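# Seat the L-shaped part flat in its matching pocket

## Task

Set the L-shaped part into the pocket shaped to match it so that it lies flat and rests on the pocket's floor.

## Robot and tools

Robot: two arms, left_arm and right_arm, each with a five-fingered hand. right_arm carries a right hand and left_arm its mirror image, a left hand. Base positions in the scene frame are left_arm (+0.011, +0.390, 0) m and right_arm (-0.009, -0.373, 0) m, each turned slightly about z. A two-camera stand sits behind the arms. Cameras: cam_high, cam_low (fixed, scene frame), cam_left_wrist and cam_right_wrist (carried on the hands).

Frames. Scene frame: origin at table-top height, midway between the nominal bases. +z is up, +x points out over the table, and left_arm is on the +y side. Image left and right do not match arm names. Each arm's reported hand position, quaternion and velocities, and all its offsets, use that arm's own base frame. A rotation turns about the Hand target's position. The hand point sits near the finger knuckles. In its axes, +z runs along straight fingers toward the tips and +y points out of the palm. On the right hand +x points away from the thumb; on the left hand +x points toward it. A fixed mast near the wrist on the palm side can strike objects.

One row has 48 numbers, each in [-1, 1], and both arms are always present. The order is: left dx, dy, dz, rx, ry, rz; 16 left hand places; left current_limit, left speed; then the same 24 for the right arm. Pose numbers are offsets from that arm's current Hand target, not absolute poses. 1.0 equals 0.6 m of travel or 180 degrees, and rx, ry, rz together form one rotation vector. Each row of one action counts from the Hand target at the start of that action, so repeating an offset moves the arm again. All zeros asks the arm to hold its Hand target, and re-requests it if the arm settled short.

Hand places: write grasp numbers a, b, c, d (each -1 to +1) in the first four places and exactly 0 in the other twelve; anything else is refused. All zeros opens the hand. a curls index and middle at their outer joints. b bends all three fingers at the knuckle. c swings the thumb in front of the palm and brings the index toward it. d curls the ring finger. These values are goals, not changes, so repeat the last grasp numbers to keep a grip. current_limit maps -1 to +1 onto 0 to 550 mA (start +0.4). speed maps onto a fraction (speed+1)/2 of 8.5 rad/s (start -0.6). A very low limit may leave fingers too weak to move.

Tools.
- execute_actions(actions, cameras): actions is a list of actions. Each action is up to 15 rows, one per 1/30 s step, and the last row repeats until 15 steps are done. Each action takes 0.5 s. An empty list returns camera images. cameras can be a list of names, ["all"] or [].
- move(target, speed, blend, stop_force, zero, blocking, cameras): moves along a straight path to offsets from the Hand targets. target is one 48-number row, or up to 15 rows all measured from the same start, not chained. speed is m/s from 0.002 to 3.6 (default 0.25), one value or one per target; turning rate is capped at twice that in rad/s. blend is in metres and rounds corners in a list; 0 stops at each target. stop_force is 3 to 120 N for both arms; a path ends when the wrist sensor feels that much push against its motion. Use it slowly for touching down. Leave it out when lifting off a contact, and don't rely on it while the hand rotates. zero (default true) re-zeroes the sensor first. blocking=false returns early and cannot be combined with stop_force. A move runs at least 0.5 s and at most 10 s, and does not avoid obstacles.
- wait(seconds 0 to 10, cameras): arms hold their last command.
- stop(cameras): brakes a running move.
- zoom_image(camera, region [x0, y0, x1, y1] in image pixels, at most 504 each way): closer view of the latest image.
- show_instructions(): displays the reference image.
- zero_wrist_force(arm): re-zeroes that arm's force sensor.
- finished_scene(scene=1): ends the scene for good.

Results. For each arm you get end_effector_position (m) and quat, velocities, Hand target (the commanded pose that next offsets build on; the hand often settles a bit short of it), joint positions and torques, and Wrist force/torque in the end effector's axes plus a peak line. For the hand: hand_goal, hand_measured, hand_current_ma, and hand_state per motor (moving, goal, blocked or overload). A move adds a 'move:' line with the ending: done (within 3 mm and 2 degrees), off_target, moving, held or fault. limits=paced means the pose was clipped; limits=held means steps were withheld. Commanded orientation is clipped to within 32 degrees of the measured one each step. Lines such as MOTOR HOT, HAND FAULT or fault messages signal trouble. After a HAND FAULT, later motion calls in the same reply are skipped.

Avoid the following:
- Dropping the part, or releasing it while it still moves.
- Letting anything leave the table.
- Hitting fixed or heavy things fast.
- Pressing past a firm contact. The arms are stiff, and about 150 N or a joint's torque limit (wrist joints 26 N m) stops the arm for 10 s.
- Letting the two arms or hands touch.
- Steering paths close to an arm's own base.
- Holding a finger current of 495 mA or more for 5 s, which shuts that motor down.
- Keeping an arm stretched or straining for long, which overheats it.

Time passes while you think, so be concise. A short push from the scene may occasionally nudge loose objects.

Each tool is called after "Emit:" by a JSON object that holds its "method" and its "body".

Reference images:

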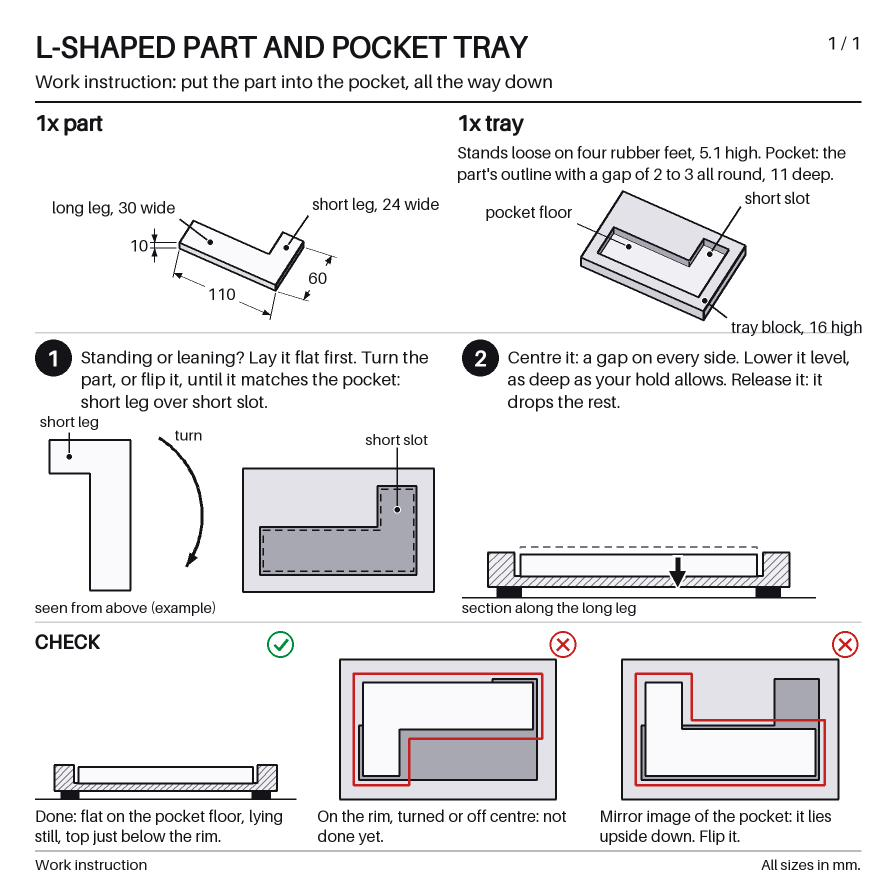

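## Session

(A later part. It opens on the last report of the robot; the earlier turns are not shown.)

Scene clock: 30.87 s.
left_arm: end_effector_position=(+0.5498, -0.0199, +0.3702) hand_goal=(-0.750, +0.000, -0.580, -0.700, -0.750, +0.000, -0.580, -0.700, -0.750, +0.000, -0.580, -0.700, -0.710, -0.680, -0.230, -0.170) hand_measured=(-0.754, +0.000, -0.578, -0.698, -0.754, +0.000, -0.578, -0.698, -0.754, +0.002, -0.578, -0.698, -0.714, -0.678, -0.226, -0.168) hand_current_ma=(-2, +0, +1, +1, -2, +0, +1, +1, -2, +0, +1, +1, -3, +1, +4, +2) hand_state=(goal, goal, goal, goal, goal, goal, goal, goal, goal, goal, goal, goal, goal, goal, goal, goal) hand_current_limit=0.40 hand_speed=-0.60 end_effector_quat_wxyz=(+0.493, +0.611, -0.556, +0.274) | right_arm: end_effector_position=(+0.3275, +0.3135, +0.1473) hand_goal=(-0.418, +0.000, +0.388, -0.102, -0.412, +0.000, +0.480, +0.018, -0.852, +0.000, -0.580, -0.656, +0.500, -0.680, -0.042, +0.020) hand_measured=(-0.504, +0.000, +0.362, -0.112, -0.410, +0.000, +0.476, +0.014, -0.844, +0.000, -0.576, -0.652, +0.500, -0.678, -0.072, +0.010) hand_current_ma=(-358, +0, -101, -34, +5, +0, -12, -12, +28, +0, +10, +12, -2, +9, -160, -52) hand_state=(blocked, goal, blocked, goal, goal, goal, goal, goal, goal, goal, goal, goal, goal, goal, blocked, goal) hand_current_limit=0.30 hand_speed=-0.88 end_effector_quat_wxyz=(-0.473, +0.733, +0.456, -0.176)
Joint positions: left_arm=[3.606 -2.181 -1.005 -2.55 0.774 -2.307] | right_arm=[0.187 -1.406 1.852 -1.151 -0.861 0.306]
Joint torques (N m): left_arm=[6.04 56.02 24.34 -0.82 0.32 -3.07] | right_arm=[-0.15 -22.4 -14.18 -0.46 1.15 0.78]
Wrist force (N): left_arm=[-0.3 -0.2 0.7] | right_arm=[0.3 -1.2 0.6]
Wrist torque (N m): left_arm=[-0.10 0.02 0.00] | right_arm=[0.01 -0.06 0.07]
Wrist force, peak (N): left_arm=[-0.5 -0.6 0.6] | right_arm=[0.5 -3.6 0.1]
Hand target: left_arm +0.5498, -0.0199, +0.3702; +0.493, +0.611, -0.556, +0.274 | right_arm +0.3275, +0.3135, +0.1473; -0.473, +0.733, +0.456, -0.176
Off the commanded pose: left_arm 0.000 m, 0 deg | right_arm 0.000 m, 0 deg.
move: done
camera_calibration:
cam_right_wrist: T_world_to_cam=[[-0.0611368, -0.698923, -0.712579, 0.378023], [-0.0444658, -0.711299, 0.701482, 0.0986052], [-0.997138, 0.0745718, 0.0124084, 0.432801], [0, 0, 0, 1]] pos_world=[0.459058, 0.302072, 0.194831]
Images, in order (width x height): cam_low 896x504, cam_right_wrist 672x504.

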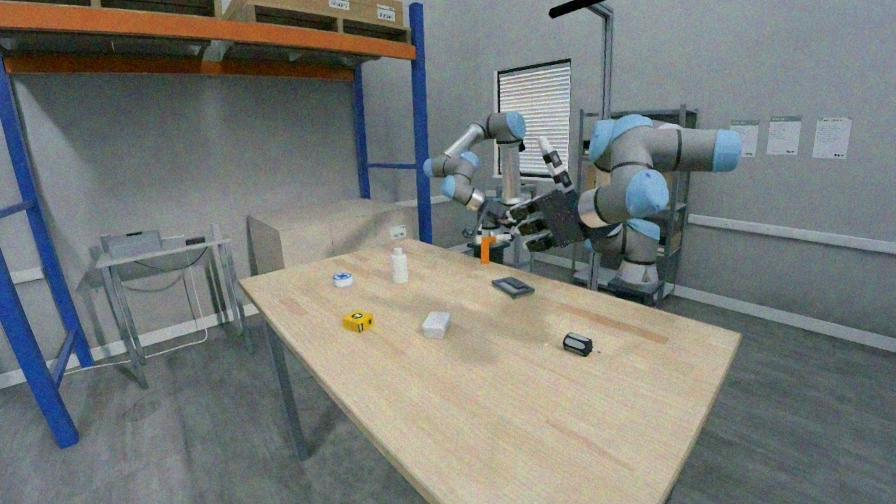

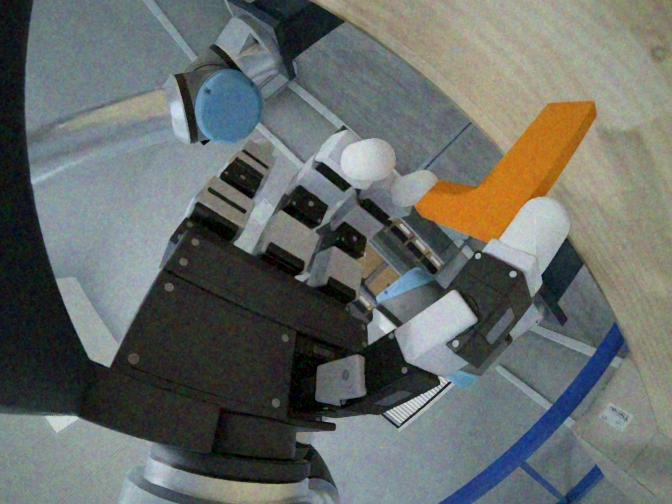

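Emit:
{"method": "move", "body": {"target": [[-0.1,0.2,0.05,0,0,0, 0,0,0,0,0,0,0,0,0,0,0,0,0,0,0,0, 0.4,-0.6, 0.0667,0.1417,0.0833,-0.0502,0.0243,0.0337, 0.65,0.1,0.75,0,0,0,0,0,0,0,0,0,0,0,0,0, 0.3,-0.88],[-0.167,0.333,0.083,0,0,0, 0,0,0,0,0,0,0,0,0,0,0,0,0,0,0,0, 0.4,-0.6, 0.1387,0.2823,0.0212,-0.1004,0.0487,0.0674, 0.65,0.1,0.75,0,0,0,0,0,0,0,0,0,0,0,0,0, 0.3,-0.88]], "blend": [0.03, 0], "cameras": ["all"], "speed": 0.12}}

Emit:
{"method": "zoom_image", "body": {"camera": "cam_right_wrist", "region": [336, 0, 672, 252]}}

Emit:
{"method": "zoom_image", "body": {"camera": "cam_low", "region": [430, 180, 570, 300]}}

Emit:
{"method": "zoom_image", "body": {"camera": "cam_high", "region": [440, 180, 580, 330]}}

Scene clock: 35.77 s.
left_arm: end_effector_position=(+0.4496, +0.1799, +0.4200) hand_goal=(-0.750, +0.000, -0.580, -0.700, -0.750, +0.000, -0.580, -0.700, -0.750, +0.000, -0.580, -0.700, -0.710, -0.680, -0.230, -0.170) hand_measured=(-0.754, +0.002, -0.578, -0.698, -0.754, +0.002, -0.578, -0.698, -0.754, +0.002, -0.578, -0.698, -0.714, -0.678, -0.226, -0.168) hand_current_ma=(-2, +0, +1, +1, -2, +0, +1, +1, -2, +0, +1, +1, -3, +1, +4, +2) hand_state=(goal, goal, goal, goal, goal, goal, goal, goal, goal, goal, goal, goal, goal, goal, goal, goal) hand_current_limit=0.40 hand_speed=-0.60 end_effector_quat_wxyz=(+0.493, +0.611, -0.556, +0.274) | right_arm: end_effector_position=(+0.4107, +0.4829, +0.1601) hand_goal=(-0.418, +0.000, +0.388, -0.102, -0.412, +0.000, +0.480, +0.018, -0.852, +0.000, -0.580, -0.656, +0.500, -0.680, -0.042, +0.020) hand_measured=(-0.502, +0.000, +0.362, -0.112, -0.410, +0.000, +0.476, +0.014, -0.844, +0.000, -0.576, -0.652, +0.504, -0.678, -0.072, +0.010) hand_current_ma=(-358, +0, -101, -35, +6, +0, -12, -12, +29, +0, +10, +12, +12, +8, -161, -52) hand_state=(blocked, goal, blocked, goal, goal, goal, goal, goal, goal, goal, goal, goal, goal, goal, blocked, goal) hand_current_limit=0.30 hand_speed=-0.88 end_effector_quat_wxyz=(-0.364, +0.731, +0.461, -0.349)
Joint positions: left_arm=[3.93 -2.196 -0.84 -2.818 1.061 -2.116] | right_arm=[0.518 -0.821 0.957 -0.799 -0.926 0.64]
Joint torques (N m): left_arm=[3.07 55.84 19.26 1.19 -0.02 -3.23] | right_arm=[1.71 -45.94 -26.63 0.47 2.16 -0.42]
Wrist force (N): left_arm=[0.1 0.2 1.0] | right_arm=[0.3 -0.5 0.0]
Wrist torque (N m): left_arm=[-0.05 -0.01 -0.02] | right_arm=[0.20 -0.09 0.22]
Wrist force, peak (N): left_arm=[-0.2 -1.1 1.5] | right_arm=[1.7 0.1 0.4]
Hand target: left_arm +0.4496, +0.1799, +0.4200; +0.493, +0.611, -0.556, +0.274 | right_arm +0.4107, +0.4829, +0.1600; -0.364, +0.731, +0.460, -0.349
Off the commanded pose: left_arm 0.000 m, 0 deg | right_arm 0.000 m, 0 deg.
move: done
camera_calibration:
cam_left_wrist: T_world_to_cam=[[0.454538, 0.223817, -0.862149, 0.0896781], [0.756481, 0.413998, 0.506303, -0.669893], [0.470247, -0.882333, 0.018864, 0.0714758], [0, 0, 0, 1]] pos_world=[0.432387, 0.320328, 0.415136]
cam_right_wrist: T_world_to_cam=[[0.0189061, -0.890208, -0.455162, 0.528876], [0.201676, -0.44249, 0.873802, -0.0447083], [-0.97927, -0.108315, 0.171168, 0.558566], [0, 0, 0, 1]] pos_world=[0.546004, 0.511528, 0.184182]

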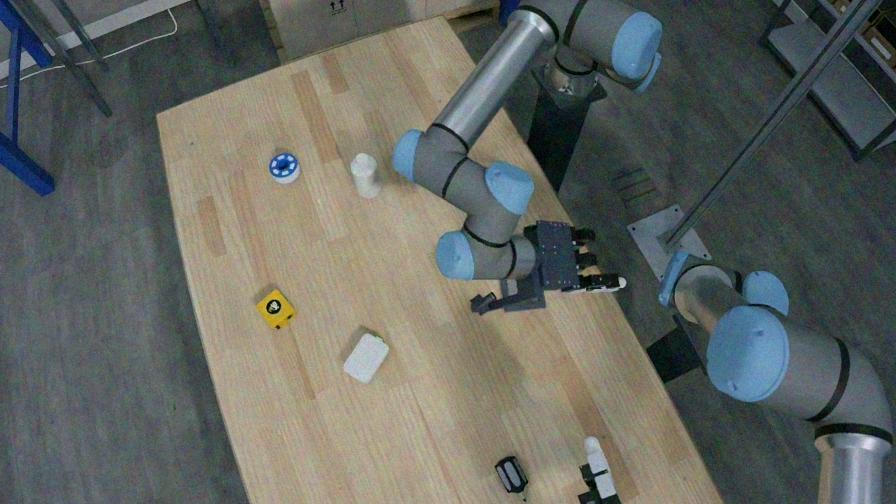

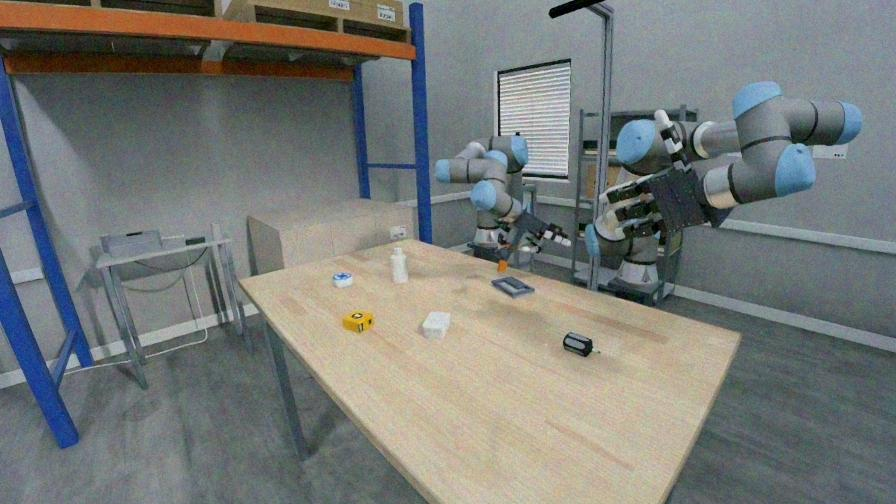

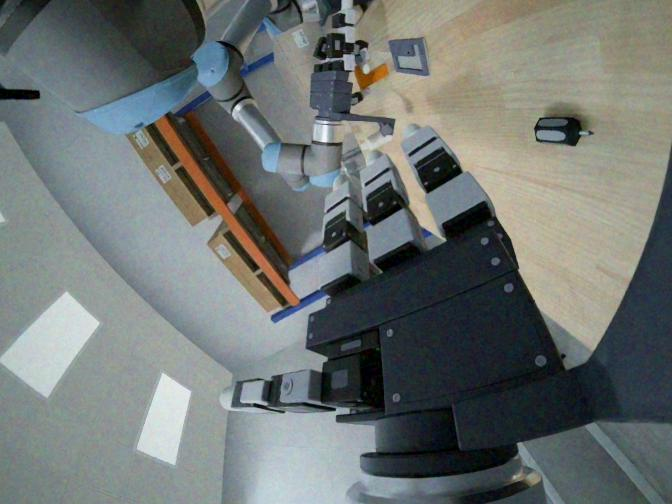

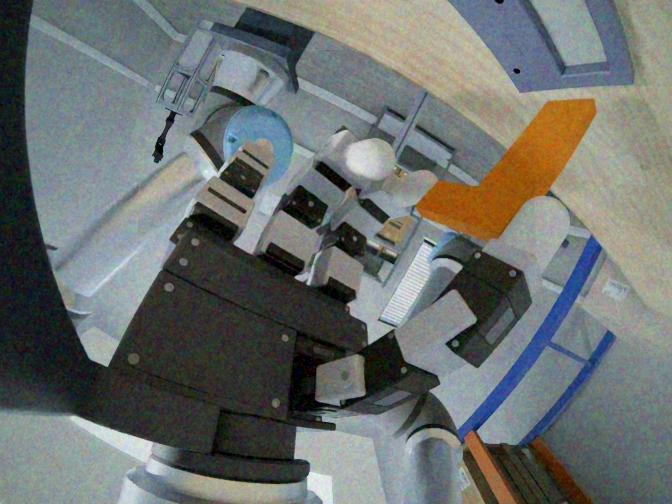

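Scaled by 1.500 from the camera's 672x504 image, which has a finer 960x720 frame.

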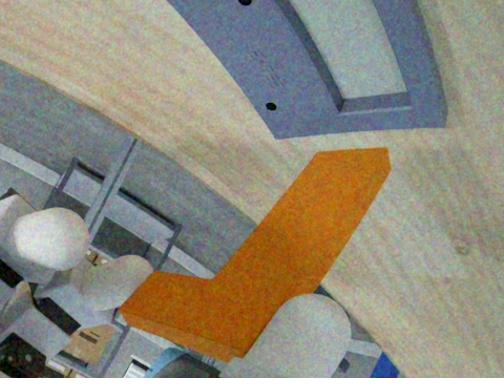

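Scaled by 3.600.

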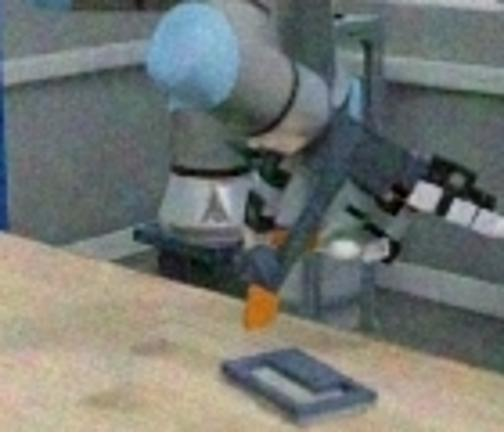

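Scaled by 3.360.

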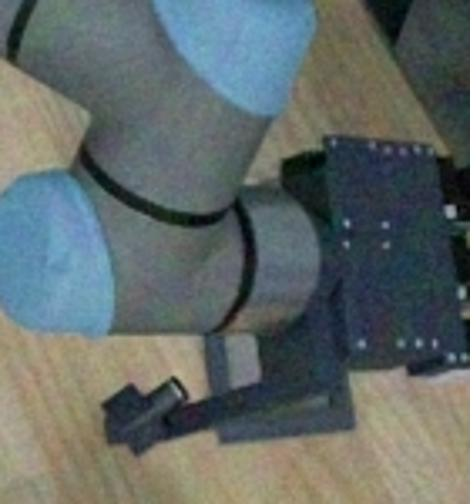

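Emit:
{"method": "move", "body": {"target": [0,0,0,0,0,0, 0,0,0,0,0,0,0,0,0,0,0,0,0,0,0,0, 0.4,-0.6, 0,0,-0.05,0,0,0, 0.65,0.1,0.75,0,0,0,0,0,0,0,0,0,0,0,0,0, 0.3,-0.88], "cameras": ["cam_right_wrist","cam_low"], "speed": 0.08}}

Emit:
{"method": "zoom_image", "body": {"camera": "cam_right_wrist", "region": [420, 0, 672, 189]}}

Emit:
{"method": "zoom_image", "body": {"camera": "cam_low", "region": [460, 220, 560, 310]}}

Scene clock: 38.17 s.
left_arm: end_effector_position=(+0.4496, +0.1799, +0.4200) hand_goal=(-0.750, +0.000, -0.580, -0.700, -0.750, +0.000, -0.580, -0.700, -0.750, +0.000, -0.580, -0.700, -0.710, -0.680, -0.230, -0.170) hand_measured=(-0.754, +0.002, -0.578, -0.698, -0.754, +0.002, -0.578, -0.698, -0.754, +0.002, -0.578, -0.698, -0.714, -0.678, -0.226, -0.168) hand_current_ma=(-2, +0, +1, +1, -2, +0, +1, +1, -2, +0, +1, +1, -3, +1, +4, +2) hand_state=(goal, goal, goal, goal, goal, goal, goal, goal, goal, goal, goal, goal, goal, goal, goal, goal) hand_current_limit=0.40 hand_speed=-0.60 end_effector_quat_wxyz=(+0.493, +0.611, -0.556, +0.274) | right_arm: end_effector_position=(+0.4107, +0.4829, +0.1300) hand_goal=(-0.418, +0.000, +0.388, -0.102, -0.412, +0.000, +0.480, +0.018, -0.852, +0.000, -0.580, -0.656, +0.500, -0.680, -0.042, +0.020) hand_measured=(-0.502, +0.000, +0.362, -0.112, -0.410, +0.000, +0.476, +0.014, -0.844, +0.000, -0.576, -0.652, +0.504, -0.678, -0.072, +0.010) hand_current_ma=(-358, +0, -102, -35, +6, +0, -12, -12, +29, +0, +10, +12, +12, +8, -161, -53) hand_state=(blocked, goal, blocked, goal, goal, goal, goal, goal, goal, goal, goal, goal, goal, goal, blocked, goal) hand_current_limit=0.30 hand_speed=-0.88 end_effector_quat_wxyz=(-0.364, +0.731, +0.460, -0.349)
Joint positions: left_arm=[3.93 -2.195 -0.84 -2.818 1.061 -2.116] | right_arm=[0.518 -0.806 1.009 -0.866 -0.926 0.641]
Joint torques (N m): left_arm=[4.9 56.34 25.09 -2.03 0.69 -2.88] | right_arm=[3.55 -62.77 -26.63 1.76 0.77 -0.83]
Wrist force (N): left_arm=[0.0 0.3 0.8] | right_arm=[0.2 -0.5 0.4]
Wrist torque (N m): left_arm=[-0.02 0.00 -0.02] | right_arm=[0.17 -0.06 0.23]
Wrist force, peak (N): left_arm=[0.0 0.3 1.1] | right_arm=[0.1 -1.6 -0.3]
Hand target: left_arm +0.4496, +0.1799, +0.4200; +0.493, +0.611, -0.556, +0.274 | right_arm +0.4107, +0.4829, +0.1300; -0.364, +0.731, +0.460, -0.349
Off the commanded pose: left_arm 0.000 m, 0 deg | right_arm 0.000 m, 0 deg.
move: done
camera_calibration:
cam_right_wrist: T_world_to_cam=[[0.0188088, -0.890299, -0.454987, 0.515203], [0.201928, -0.442307, 0.873836, -0.0185559], [-0.97922, -0.108311, 0.171457, 0.56366], [0, 0, 0, 1]] pos_world=[0.546004, 0.511528, 0.153982]
Images, in order (width x height): cam_low 896x504, cam_right_wrist 672x504.

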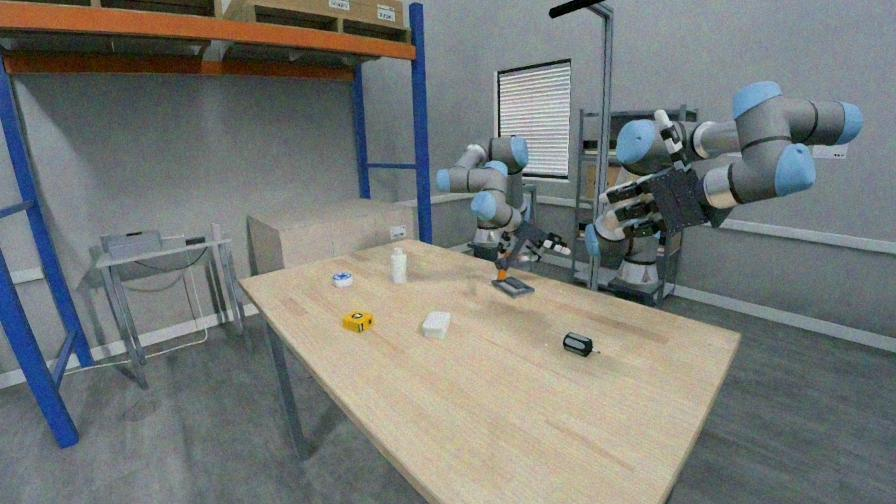

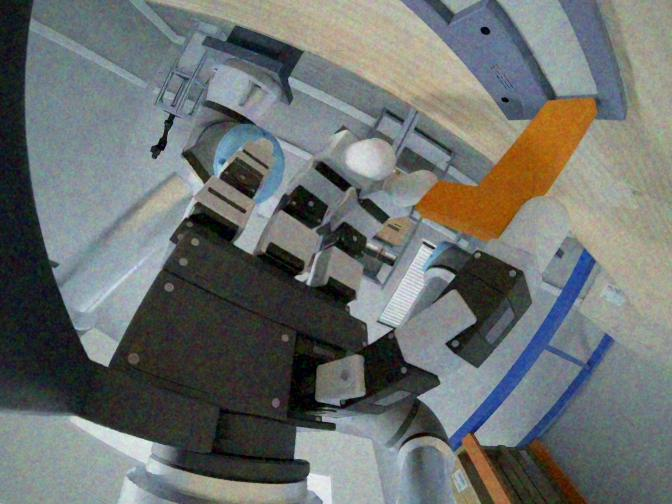

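Scaled by 2.000 from the camera's 672x504 image, which has a finer 960x720 frame.

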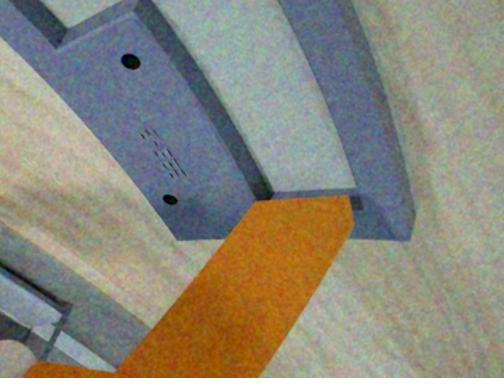

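Scaled by 5.040.

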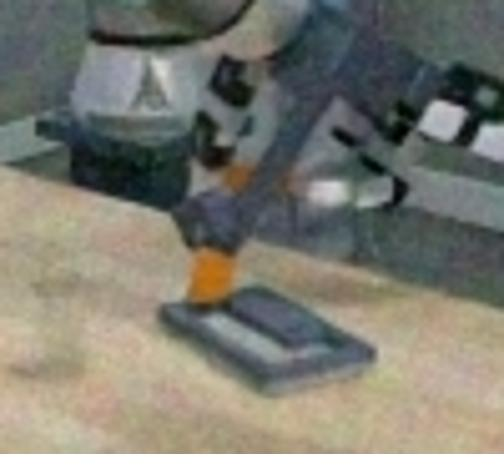

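Emit:
{"method": "move", "body": {"target": [0,0,0,0,0,0, 0,0,0,0,0,0,0,0,0,0,0,0,0,0,0,0, 0.4,-0.6, -0.0075,-0.0008,-0.0133,0,0,0, 0.65,0.1,0.75,0,0,0,0,0,0,0,0,0,0,0,0,0, 0.3,-0.88], "cameras": ["cam_right_wrist"], "speed": 0.06}}

Emit:
{"method": "zoom_image", "body": {"camera": "cam_right_wrist", "region": [480, 30, 648, 156]}}

Scene clock: 40.07 s.
left_arm: end_effector_position=(+0.4496, +0.1799, +0.4200) hand_goal=(-0.750, +0.000, -0.580, -0.700, -0.750, +0.000, -0.580, -0.700, -0.750, +0.000, -0.580, -0.700, -0.710, -0.680, -0.230, -0.170) hand_measured=(-0.754, +0.002, -0.578, -0.698, -0.754, +0.002, -0.578, -0.698, -0.754, +0.002, -0.578, -0.698, -0.714, -0.678, -0.226, -0.168) hand_current_ma=(-2, +0, +1, +1, -2, +0, +1, +1, -2, +0, +1, +1, -3, +1, +4, +2) hand_state=(goal, goal, goal, goal, goal, goal, goal, goal, goal, goal, goal, goal, goal, goal, goal, goal) hand_current_limit=0.40 hand_speed=-0.60 end_effector_quat_wxyz=(+0.493, +0.611, -0.556, +0.274) | right_arm: end_effector_position=(+0.4062, +0.4825, +0.1221) hand_goal=(-0.418, +0.000, +0.388, -0.102, -0.412, +0.000, +0.480, +0.018, -0.852, +0.000, -0.580, -0.656, +0.500, -0.680, -0.042, +0.020) hand_measured=(-0.502, +0.000, +0.362, -0.112, -0.410, +0.000, +0.476, +0.014, -0.844, +0.000, -0.576, -0.652, +0.504, -0.678, -0.072, +0.010) hand_current_ma=(-357, +0, -102, -35, +6, +0, -12, -12, +29, +0, +10, +12, +12, +8, -161, -53) hand_state=(blocked, goal, blocked, goal, goal, goal, goal, goal, goal, goal, goal, goal, goal, goal, blocked, goal) hand_current_limit=0.30 hand_speed=-0.88 end_effector_quat_wxyz=(-0.364, +0.731, +0.460, -0.349)
Joint positions: left_arm=[3.93 -2.195 -0.84 -2.818 1.061 -2.116] | right_arm=[0.52 -0.812 1.041 -0.893 -0.924 0.642]
Joint torques (N m): left_arm=[4.7 56.1 24.21 -2.19 0.48 -3.05] | right_arm=[2.45 -53.71 -26.47 1.72 1.49 2.55]
Wrist force (N): left_arm=[0.0 -0.1 0.8] | right_arm=[0.1 -0.6 0.5]
Wrist torque (N m): left_arm=[-0.08 0.01 -0.02] | right_arm=[0.14 -0.03 0.00]
Wrist force, peak (N): left_arm=[-0.1 0.4 1.2] | right_arm=[0.2 -0.9 0.2]
Hand target: left_arm +0.4496, +0.1799, +0.4200; +0.493, +0.611, -0.556, +0.274 | right_arm +0.4062, +0.4824, +0.1221; -0.364, +0.731, +0.460, -0.349
Off the commanded pose: left_arm 0.000 m, 0 deg | right_arm 0.000 m, 0 deg.
move: done
camera_calibration:
cam_right_wrist: T_world_to_cam=[[0.0188799, -0.890252, -0.455077, 0.51129], [0.201759, -0.442403, 0.873827, -0.0107592], [-0.979253, -0.108314, 0.171264, 0.560515], [0, 0, 0, 1]] pos_world=[0.541404, 0.511128, 0.146082]
Images, in order (width x height): cam_right_wrist 672x504.

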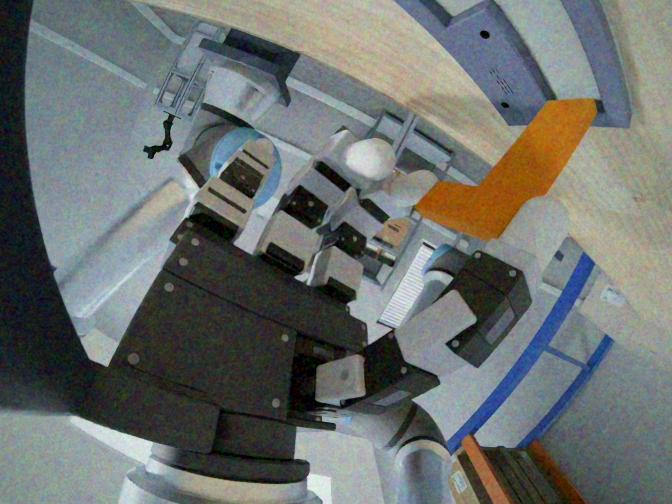

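Scaled by 3.000 from the camera's 672x504 image, which has a finer 960x720 frame.

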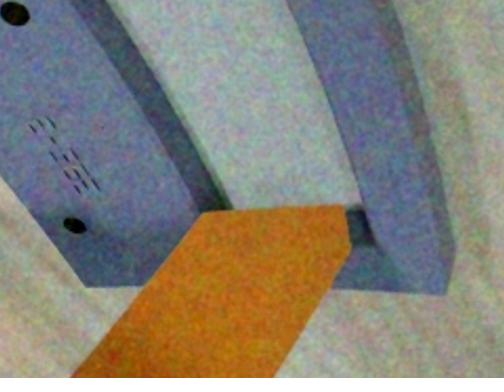

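Emit:
{"method": "zoom_image", "body": {"camera": "cam_right_wrist", "region": [536, 70, 620, 133]}}

Scaled by 6.000 from the camera's 672x504 image, which has a finer 960x720 frame.

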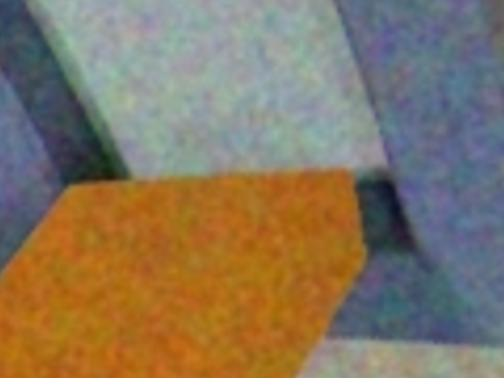

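Emit:
{"method": "move", "body": {"target": [0,0,0,0,0,0, 0,0,0,0,0,0,0,0,0,0,0,0,0,0,0,0, 0.4,-0.6, 0.0028,-0.001,-0.0117,0,0,0, 0.65,0.1,0.75,0,0,0,0,0,0,0,0,0,0,0,0,0, 0.3,-0.88], "cameras": ["cam_right_wrist","cam_low"], "speed": 0.04}}

Emit:
{"method": "zoom_image", "body": {"camera": "cam_right_wrist", "region": [516, 55, 642, 150]}}

Emit:
{"method": "zoom_image", "body": {"camera": "cam_low", "region": [460, 220, 560, 310]}}

Scene clock: 42.30 s.
left_arm: end_effector_position=(+0.4496, +0.1799, +0.4200) hand_goal=(-0.750, +0.000, -0.580, -0.700, -0.750, +0.000, -0.580, -0.700, -0.750, +0.000, -0.580, -0.700, -0.710, -0.680, -0.230, -0.170) hand_measured=(-0.754, +0.002, -0.578, -0.698, -0.754, +0.002, -0.578, -0.698, -0.754, +0.002, -0.578, -0.698, -0.714, -0.678, -0.226, -0.168) hand_current_ma=(-2, +0, +1, +1, -2, +0, +1, +1, -2, +0, +1, +1, -3, +1, +4, +2) hand_state=(goal, goal, goal, goal, goal, goal, goal, goal, goal, goal, goal, goal, goal, goal, goal, goal) hand_current_limit=0.40 hand_speed=-0.60 end_effector_quat_wxyz=(+0.493, +0.611, -0.556, +0.274) | right_arm: end_effector_position=(+0.4079, +0.4818, +0.1149) hand_goal=(-0.418, +0.000, +0.388, -0.102, -0.412, +0.000, +0.480, +0.018, -0.852, +0.000, -0.580, -0.656, +0.500, -0.680, -0.042, +0.020) hand_measured=(-0.502, +0.000, +0.362, -0.112, -0.410, +0.000, +0.476, +0.014, -0.844, +0.000, -0.576, -0.652, +0.504, -0.678, -0.072, +0.010) hand_current_ma=(-358, +0, -102, -35, +6, +0, -12, -12, +29, +0, +10, +12, +12, +8, -161, -53) hand_state=(blocked, goal, blocked, goal, goal, goal, goal, goal, goal, goal, goal, goal, goal, goal, blocked, goal) hand_current_limit=0.30 hand_speed=-0.88 end_effector_quat_wxyz=(-0.364, +0.731, +0.460, -0.349)
Joint positions: left_arm=[3.93 -2.195 -0.84 -2.818 1.061 -2.116] | right_arm=[0.519 -0.805 1.047 -0.905 -0.925 0.641]
Joint torques (N m): left_arm=[4.83 55.1 23.31 -1.83 0.25 -3.18] | right_arm=[-4.04 -60.14 -21.16 0.34 -0.6 -2.14]
Wrist force (N): left_arm=[-0.1 0.2 0.6] | right_arm=[0.2 -0.4 0.5]
Wrist torque (N m): left_arm=[-0.02 0.01 -0.03] | right_arm=[0.17 -0.05 0.21]
Wrist force, peak (N): left_arm=[0.1 0.4 1.2] | right_arm=[0.0 -0.9 0.5]
Hand target: left_arm +0.4496, +0.1799, +0.4200; +0.493, +0.611, -0.556, +0.274 | right_arm +0.4079, +0.4818, +0.1150; -0.364, +0.731, +0.460, -0.349
Off the commanded pose: left_arm 0.000 m, 0 deg | right_arm 0.000 m, 0 deg.
move: done
camera_calibration:
cam_right_wrist: T_world_to_cam=[[0.0188345, -0.890255, -0.455073, 0.507382], [0.201845, -0.442397, 0.87381, -0.0051876], [-0.979236, -0.108312, 0.171361, 0.563411], [0, 0, 0, 1]] pos_world=[0.543204, 0.510428, 0.138882]
Images, in order (width x height): cam_low 896x504, cam_right_wrist 672x504.

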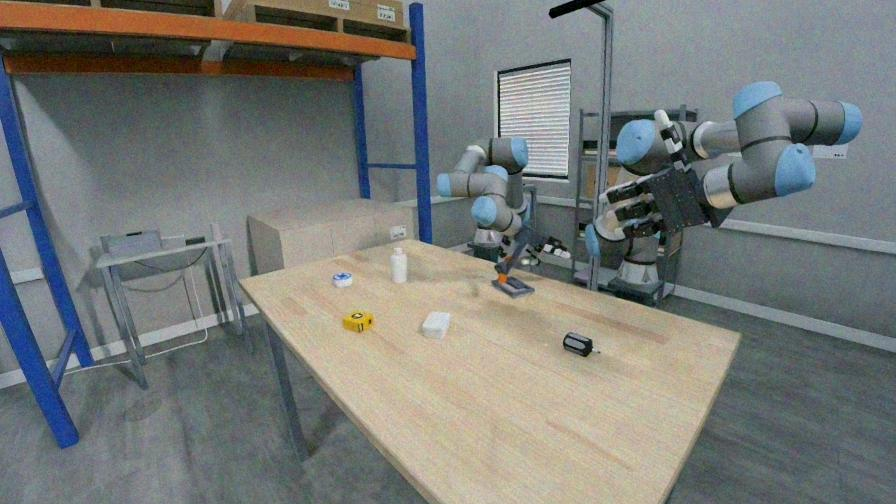

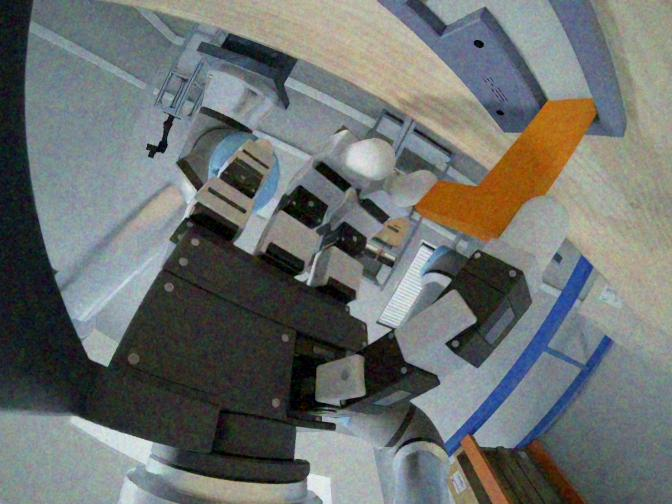

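Scaled by 4.000 from the camera's 672x504 image, which has a finer 960x720 frame.

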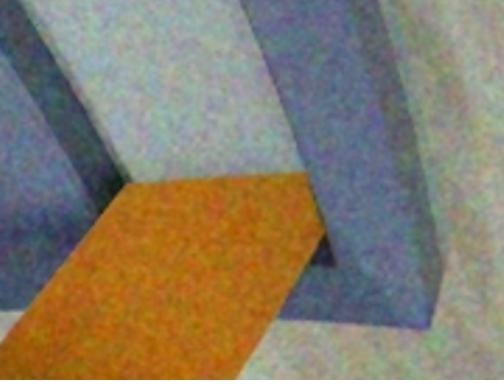

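Scaled by 5.040.

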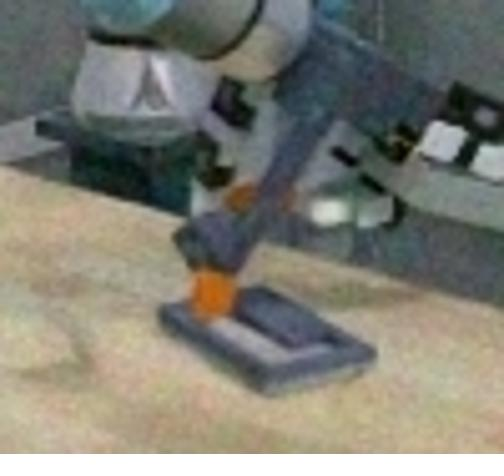

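Emit:
{"method": "move", "body": {"target": [[0,0,0,0,0,0, 0,0,0,0,0,0,0,0,0,0,0,0,0,0,0,0, 0.4,-0.6, 0.0018,0.0003,-0.0067,0,0,0, 0.65,0.1,0.75,0,0,0,0,0,0,0,0,0,0,0,0,0, 0.3,-0.88],[0,0,0,0,0,0, 0,0,0,0,0,0,0,0,0,0,0,0,0,0,0,0, 0.4,-0.6, 0.014,0.034,-0.024,0,0,0, 0.65,0.1,0.75,0,0,0,0,0,0,0,0,0,0,0,0,0, 0.3,-0.88]], "blend": [0.003, 0], "cameras": ["cam_right_wrist","cam_low"], "speed": 0.05}}

Emit:
{"method": "zoom_image", "body": {"camera": "cam_right_wrist", "region": [420, 0, 672, 189]}}

Emit:
{"method": "zoom_image", "body": {"camera": "cam_low", "region": [460, 220, 560, 310]}}

Scene clock: 44.03 s.
left_arm: end_effector_position=(+0.4496, +0.1799, +0.4200) hand_goal=(-0.750, +0.000, -0.580, -0.700, -0.750, +0.000, -0.580, -0.700, -0.750, +0.000, -0.580, -0.700, -0.710, -0.680, -0.230, -0.170) hand_measured=(-0.754, +0.002, -0.578, -0.698, -0.754, +0.002, -0.578, -0.698, -0.754, +0.002, -0.578, -0.698, -0.714, -0.678, -0.226, -0.168) hand_current_ma=(-2, +0, +1, +1, -2, +0, +1, +1, -2, +0, +1, +1, -3, +1, +4, +2) hand_state=(goal, goal, goal, goal, goal, goal, goal, goal, goal, goal, goal, goal, goal, goal, goal, goal) hand_current_limit=0.40 hand_speed=-0.60 end_effector_quat_wxyz=(+0.493, +0.611, -0.556, +0.274) | right_arm: end_effector_position=(+0.4161, +0.5023, +0.1006) hand_goal=(-0.418, +0.000, +0.388, -0.102, -0.412, +0.000, +0.480, +0.018, -0.852, +0.000, -0.580, -0.656, +0.500, -0.680, -0.042, +0.020) hand_measured=(-0.500, +0.000, +0.362, -0.112, -0.410, +0.000, +0.476, +0.014, -0.844, +0.000, -0.576, -0.652, +0.504, -0.678, -0.072, +0.010) hand_current_ma=(-357, +0, -102, -35, +6, +0, -12, -12, +29, +0, +10, +12, +12, +8, -166, -54) hand_state=(blocked, goal, blocked, goal, goal, goal, goal, goal, goal, goal, goal, goal, goal, goal, blocked, goal) hand_current_limit=0.30 hand_speed=-0.88 end_effector_quat_wxyz=(-0.364, +0.731, +0.460, -0.349)
Joint positions: left_arm=[3.93 -2.195 -0.84 -2.818 1.061 -2.116] | right_arm=[0.537 -0.743 0.975 -0.903 -0.911 0.655]
Joint torques (N m): left_arm=[4.86 54.47 21.27 -2.07 0.62 -3.25] | right_arm=[-9.37 -63.5 -12.79 -0.75 -1.04 -2.44]
Wrist force (N): left_arm=[-0.1 0.4 0.6] | right_arm=[0.6 -0.6 -0.1]
Wrist torque (N m): left_arm=[0.01 0.01 -0.04] | right_arm=[0.20 -0.10 0.05]
Wrist force, peak (N): left_arm=[-0.3 0.5 1.1] | right_arm=[0.5 -1.7 -0.1]
Hand target: left_arm +0.4496, +0.1799, +0.4200; +0.493, +0.611, -0.556, +0.274 | right_arm +0.4163, +0.5022, +0.1006; -0.364, +0.731, +0.460, -0.349
Off the commanded pose: left_arm 0.000 m, 0 deg | right_arm 0.000 m, 0 deg.
move: done; blend cut to 0.0021 m at target 1
camera_calibration:
cam_right_wrist: T_world_to_cam=[[0.0185737, -0.890388, -0.454823, 0.519198], [0.20201, -0.442178, 0.873883, 0.0144184], [-0.979207, -0.10811, 0.171654, 0.575935], [0, 0, 0, 1]] pos_world=[0.551404, 0.530928, 0.124682]
Images, in order (width x height): cam_low 896x504, cam_right_wrist 672x504.

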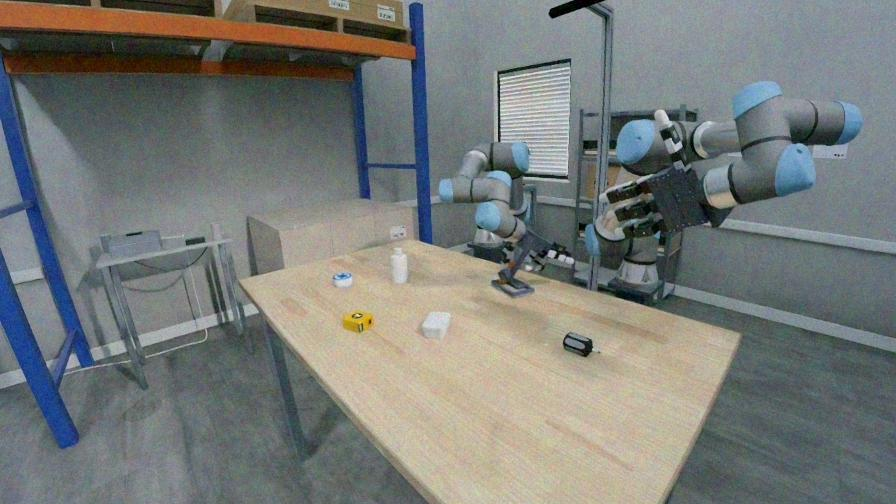

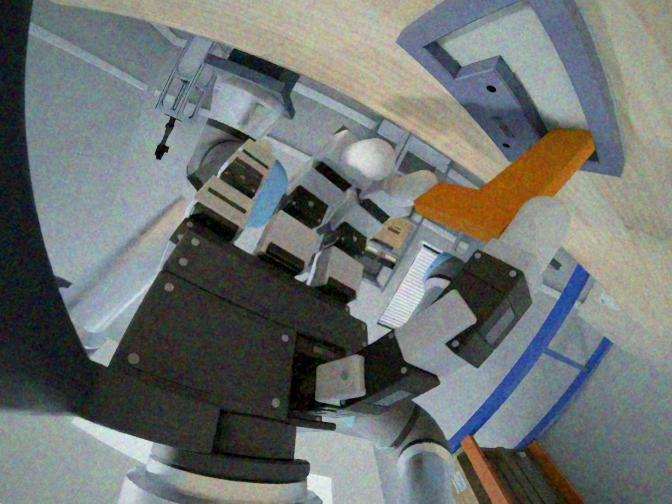

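Scaled by 2.000 from the camera's 672x504 image, which has a finer 960x720 frame.

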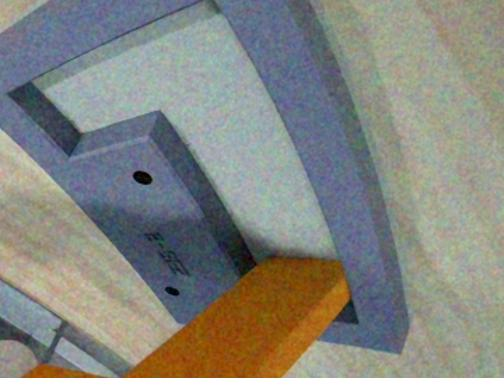

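Scaled by 5.040.

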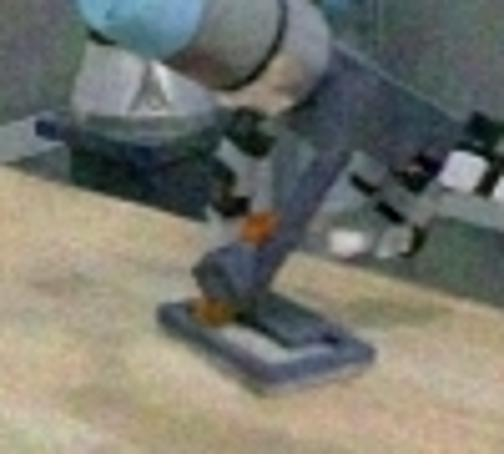

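Emit:
{"method": "move", "body": {"target": [[0,0,0,0,0,0, 0,0,0,0,0,0,0,0,0,0,0,0,0,0,0,0, 0.4,-0.6, 0.0087,0.024,-0.031,0,0,0, 0.65,0.1,0.75,0,0,0,0,0,0,0,0,0,0,0,0,0, 0.3,-0.88],[0,0,0,0,0,0, 0,0,0,0,0,0,0,0,0,0,0,0,0,0,0,0, 0.4,-0.6, 0.0158,0.0433,-0.065,0,0,0, 0.65,0.1,0.75,0,0,0,0,0,0,0,0,0,0,0,0,0, 0.3,-0.88]], "blend": [0.003, 0], "cameras": ["cam_right_wrist","cam_low"], "speed": 0.05}}

Emit:
{"method": "zoom_image", "body": {"camera": "cam_right_wrist", "region": [400, 0, 652, 252]}}

Emit:
{"method": "zoom_image", "body": {"camera": "cam_low", "region": [460, 220, 560, 310]}}

Scene clock: 46.43 s.
left_arm: end_effector_position=(+0.4496, +0.1799, +0.4200) hand_goal=(-0.750, +0.000, -0.580, -0.700, -0.750, +0.000, -0.580, -0.700, -0.750, +0.000, -0.580, -0.700, -0.710, -0.680, -0.230, -0.170) hand_measured=(-0.754, +0.002, -0.578, -0.698, -0.754, +0.002, -0.578, -0.698, -0.754, +0.002, -0.578, -0.698, -0.714, -0.678, -0.226, -0.168) hand_current_ma=(-2, +0, +1, +1, -2, +0, +1, +1, -2, +0, +1, +1, -3, +1, +4, +2) hand_state=(goal, goal, goal, goal, goal, goal, goal, goal, goal, goal, goal, goal, goal, goal, goal, goal) hand_current_limit=0.40 hand_speed=-0.60 end_effector_quat_wxyz=(+0.493, +0.611, -0.556, +0.274) | right_arm: end_effector_position=(+0.4257, +0.5283, +0.0616) hand_goal=(-0.418, +0.000, +0.388, -0.102, -0.412, +0.000, +0.480, +0.018, -0.852, +0.000, -0.580, -0.656, +0.500, -0.680, -0.042, +0.020) hand_measured=(-0.496, +0.000, +0.362, -0.112, -0.410, +0.000, +0.476, +0.014, -0.844, +0.000, -0.576, -0.652, +0.504, -0.678, -0.074, +0.008) hand_current_ma=(-358, +0, -102, -35, +6, +0, -12, -12, +29, +0, +10, +12, +13, +8, -177, -63) hand_state=(blocked, goal, blocked, goal, goal, goal, goal, goal, goal, goal, goal, goal, goal, goal, blocked, goal) hand_current_limit=0.30 hand_speed=-0.88 end_effector_quat_wxyz=(-0.364, +0.731, +0.460, -0.349)
Joint positions: left_arm=[3.93 -2.195 -0.84 -2.818 1.061 -2.116] | right_arm=[0.559 -0.648 0.902 -0.937 -0.893 0.673]
Joint torques (N m): left_arm=[5.31 54.92 20.17 -2.21 0.57 -2.92] | right_arm=[-5.64 -66.2 -12.35 1.67 -0.57 0.05]
Wrist force (N): left_arm=[0.0 0.3 0.8] | right_arm=[0.4 -0.7 -0.1]
Wrist torque (N m): left_arm=[-0.01 0.00 -0.02] | right_arm=[0.16 -0.11 0.05]
Wrist force, peak (N): left_arm=[0.1 0.5 1.0] | right_arm=[0.2 -2.0 -0.5]
Hand target: left_arm +0.4496, +0.1799, +0.4200; +0.493, +0.611, -0.556, +0.274 | right_arm +0.4258, +0.5282, +0.0616; -0.364, +0.731, +0.460, -0.349
Off the commanded pose: left_arm 0.000 m, 0 deg | right_arm 0.000 m, 0 deg.
move: done
camera_calibration:
cam_right_wrist: T_world_to_cam=[[0.0187929, -0.890262, -0.455062, 0.524259], [0.201716, -0.442407, 0.873835, 0.0583534], [-0.979264, -0.108215, 0.171266, 0.594964], [0, 0, 0, 1]] pos_world=[0.561004, 0.556928, 0.085682]
Images, in order (width x height): cam_low 896x504, cam_right_wrist 672x504.

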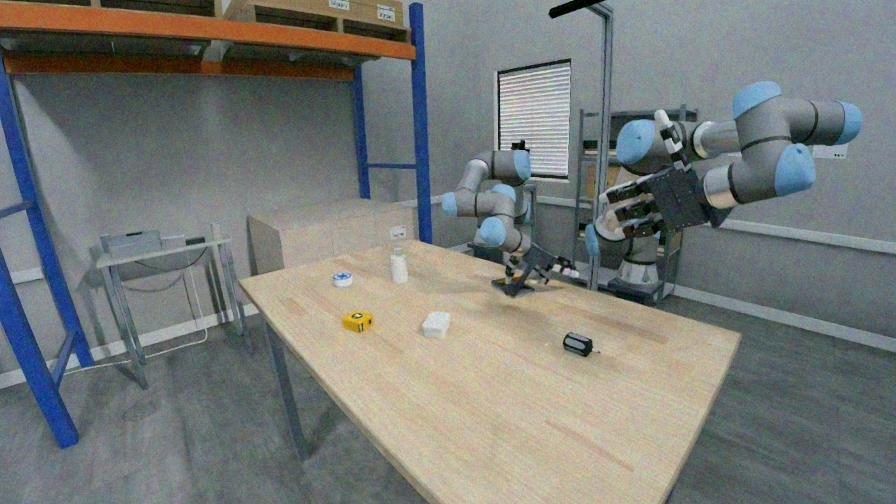

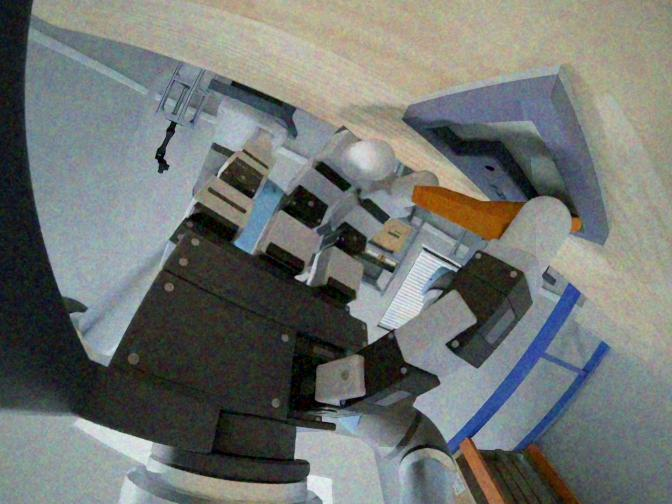

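Scaled by 2.000 from the camera's 672x504 image, which has a finer 960x720 frame.

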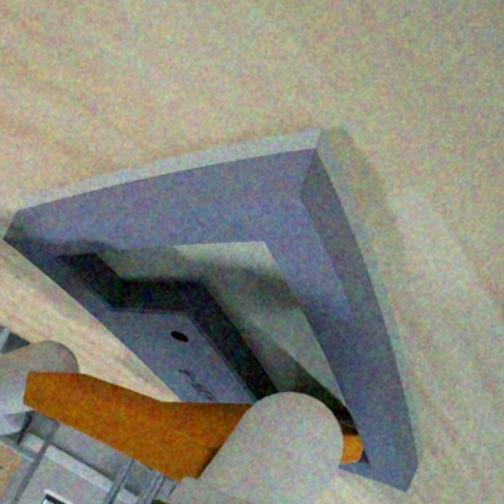

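Scaled by 5.040.

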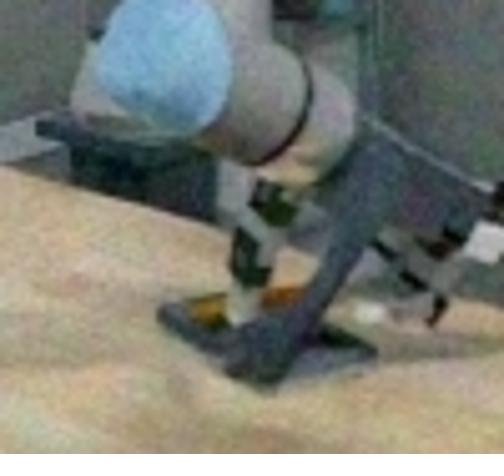

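Emit:
{"method": "move", "body": {"target": [0,0,0,0,0,0, 0,0,0,0,0,0,0,0,0,0,0,0,0,0,0,0, 0.4,-0.6, 0.004,0.0088,-0.0367,0,0,0, 0.65,0.1,0.75,0,0,0,0,0,0,0,0,0,0,0,0,0, 0.3,-0.88], "stop_force": 5, "cameras": ["cam_right_wrist","cam_low"], "speed": 0.02}}

Emit:
{"method": "zoom_image", "body": {"camera": "cam_right_wrist", "region": [400, 60, 652, 312]}}

Emit:
{"method": "zoom_image", "body": {"camera": "cam_low", "region": [460, 220, 560, 310]}}

Scene clock: 49.47 s.
left_arm: end_effector_position=(+0.4496, +0.1799, +0.4200) hand_goal=(-0.750, +0.000, -0.580, -0.700, -0.750, +0.000, -0.580, -0.700, -0.750, +0.000, -0.580, -0.700, -0.710, -0.680, -0.230, -0.170) hand_measured=(-0.754, +0.002, -0.578, -0.698, -0.754, +0.002, -0.578, -0.698, -0.754, +0.002, -0.578, -0.698, -0.714, -0.678, -0.226, -0.168) hand_current_ma=(-2, +0, +1, +1, -2, +0, +1, +1, -2, +0, +1, +1, -3, +1, +4, +2) hand_state=(goal, goal, goal, goal, goal, goal, goal, goal, goal, goal, goal, goal, goal, goal, goal, goal) hand_current_limit=0.40 hand_speed=-0.60 end_effector_quat_wxyz=(+0.493, +0.611, -0.556, +0.274) | right_arm: end_effector_position=(+0.4279, +0.5330, +0.0418) hand_goal=(-0.418, +0.000, +0.388, -0.102, -0.412, +0.000, +0.480, +0.018, -0.852, +0.000, -0.580, -0.656, +0.500, -0.680, -0.042, +0.020) hand_measured=(-0.496, -0.004, +0.366, -0.106, -0.410, +0.000, +0.476, +0.014, -0.844, +0.000, -0.576, -0.652, +0.504, -0.678, -0.078, +0.006) hand_current_ma=(-357, -13, -83, -12, +6, +0, -12, -12, +29, +0, +10, +12, +16, +8, -191, -68) hand_state=(blocked, goal, blocked, goal, goal, goal, goal, goal, goal, goal, goal, goal, goal, goal, blocked, goal) hand_current_limit=0.30 hand_speed=-0.88 end_effector_quat_wxyz=(-0.364, +0.731, +0.460, -0.349)
Joint positions: left_arm=[3.93 -2.195 -0.84 -2.818 1.061 -2.116] | right_arm=[0.563 -0.619 0.899 -0.965 -0.891 0.676]
Joint torques (N m): left_arm=[4.77 54.03 18.54 -1.96 0.29 -3.19] | right_arm=[-6.12 -67.4 -11.82 1.2 -1.13 -2.62]
Wrist force (N): left_arm=[-0.1 0.3 0.8] | right_arm=[0.3 -1.5 -0.5]
Wrist torque (N m): left_arm=[-0.02 0.00 -0.04] | right_arm=[0.16 -0.14 0.11]
Wrist force, peak (N): left_arm=[0.0 0.5 1.1] | right_arm=[-2.1 -8.0 0.3]
Hand target: left_arm +0.4496, +0.1799, +0.4200; +0.493, +0.611, -0.556, +0.274 | right_arm +0.4279, +0.5330, +0.0418; -0.364, +0.731, +0.460, -0.349 (not the last commanded pose)
Off the commanded pose: left_arm 0.000 m, 0 deg | right_arm 0.002 m, 0 deg.
move: contact (right_arm)
camera_calibration:
cam_right_wrist: T_world_to_cam=[[0.018835, -0.890256, -0.455071, 0.519366], [0.201845, -0.442395, 0.873811, 0.0772131], [-0.979236, -0.108312, 0.171361, 0.601051], [0, 0, 0, 1]] pos_world=[0.563204, 0.561628, 0.0658819]
Images, in order (width x height): cam_low 896x504, cam_right_wrist 672x504.

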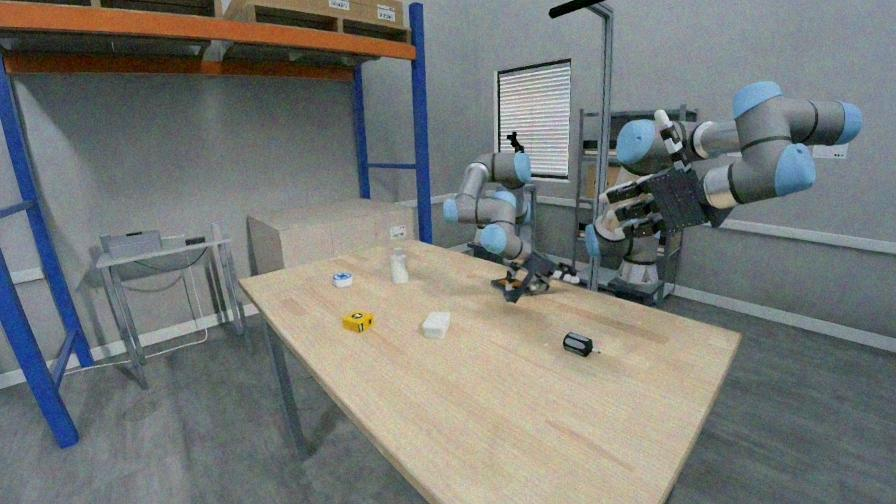

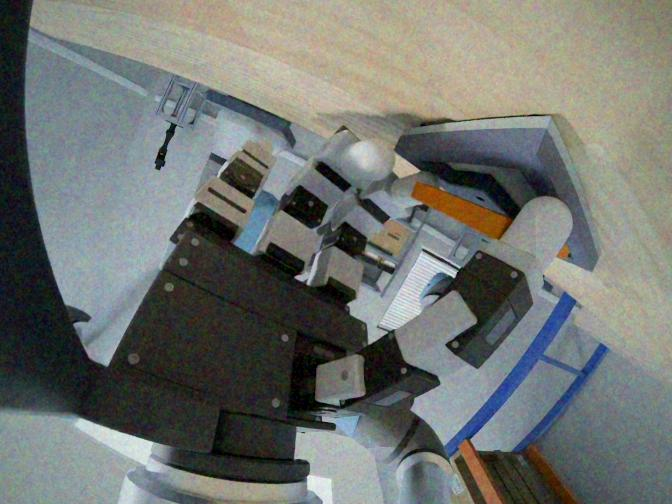

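Scaled by 2.000 from the camera's 672x504 image, which has a finer 960x720 frame.

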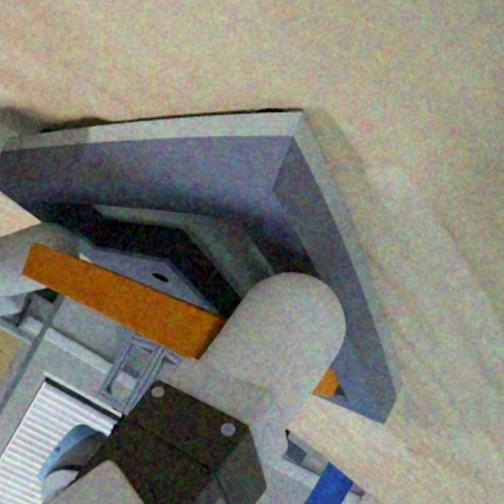

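Scaled by 5.040.

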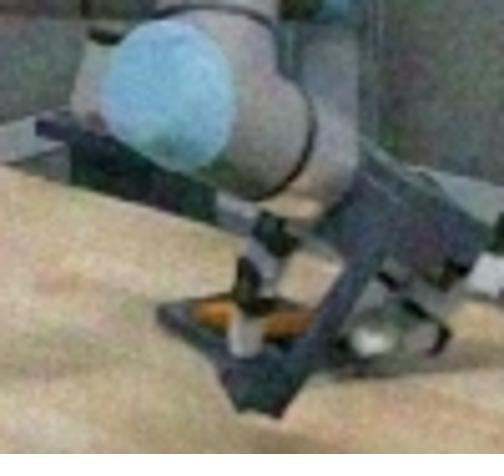

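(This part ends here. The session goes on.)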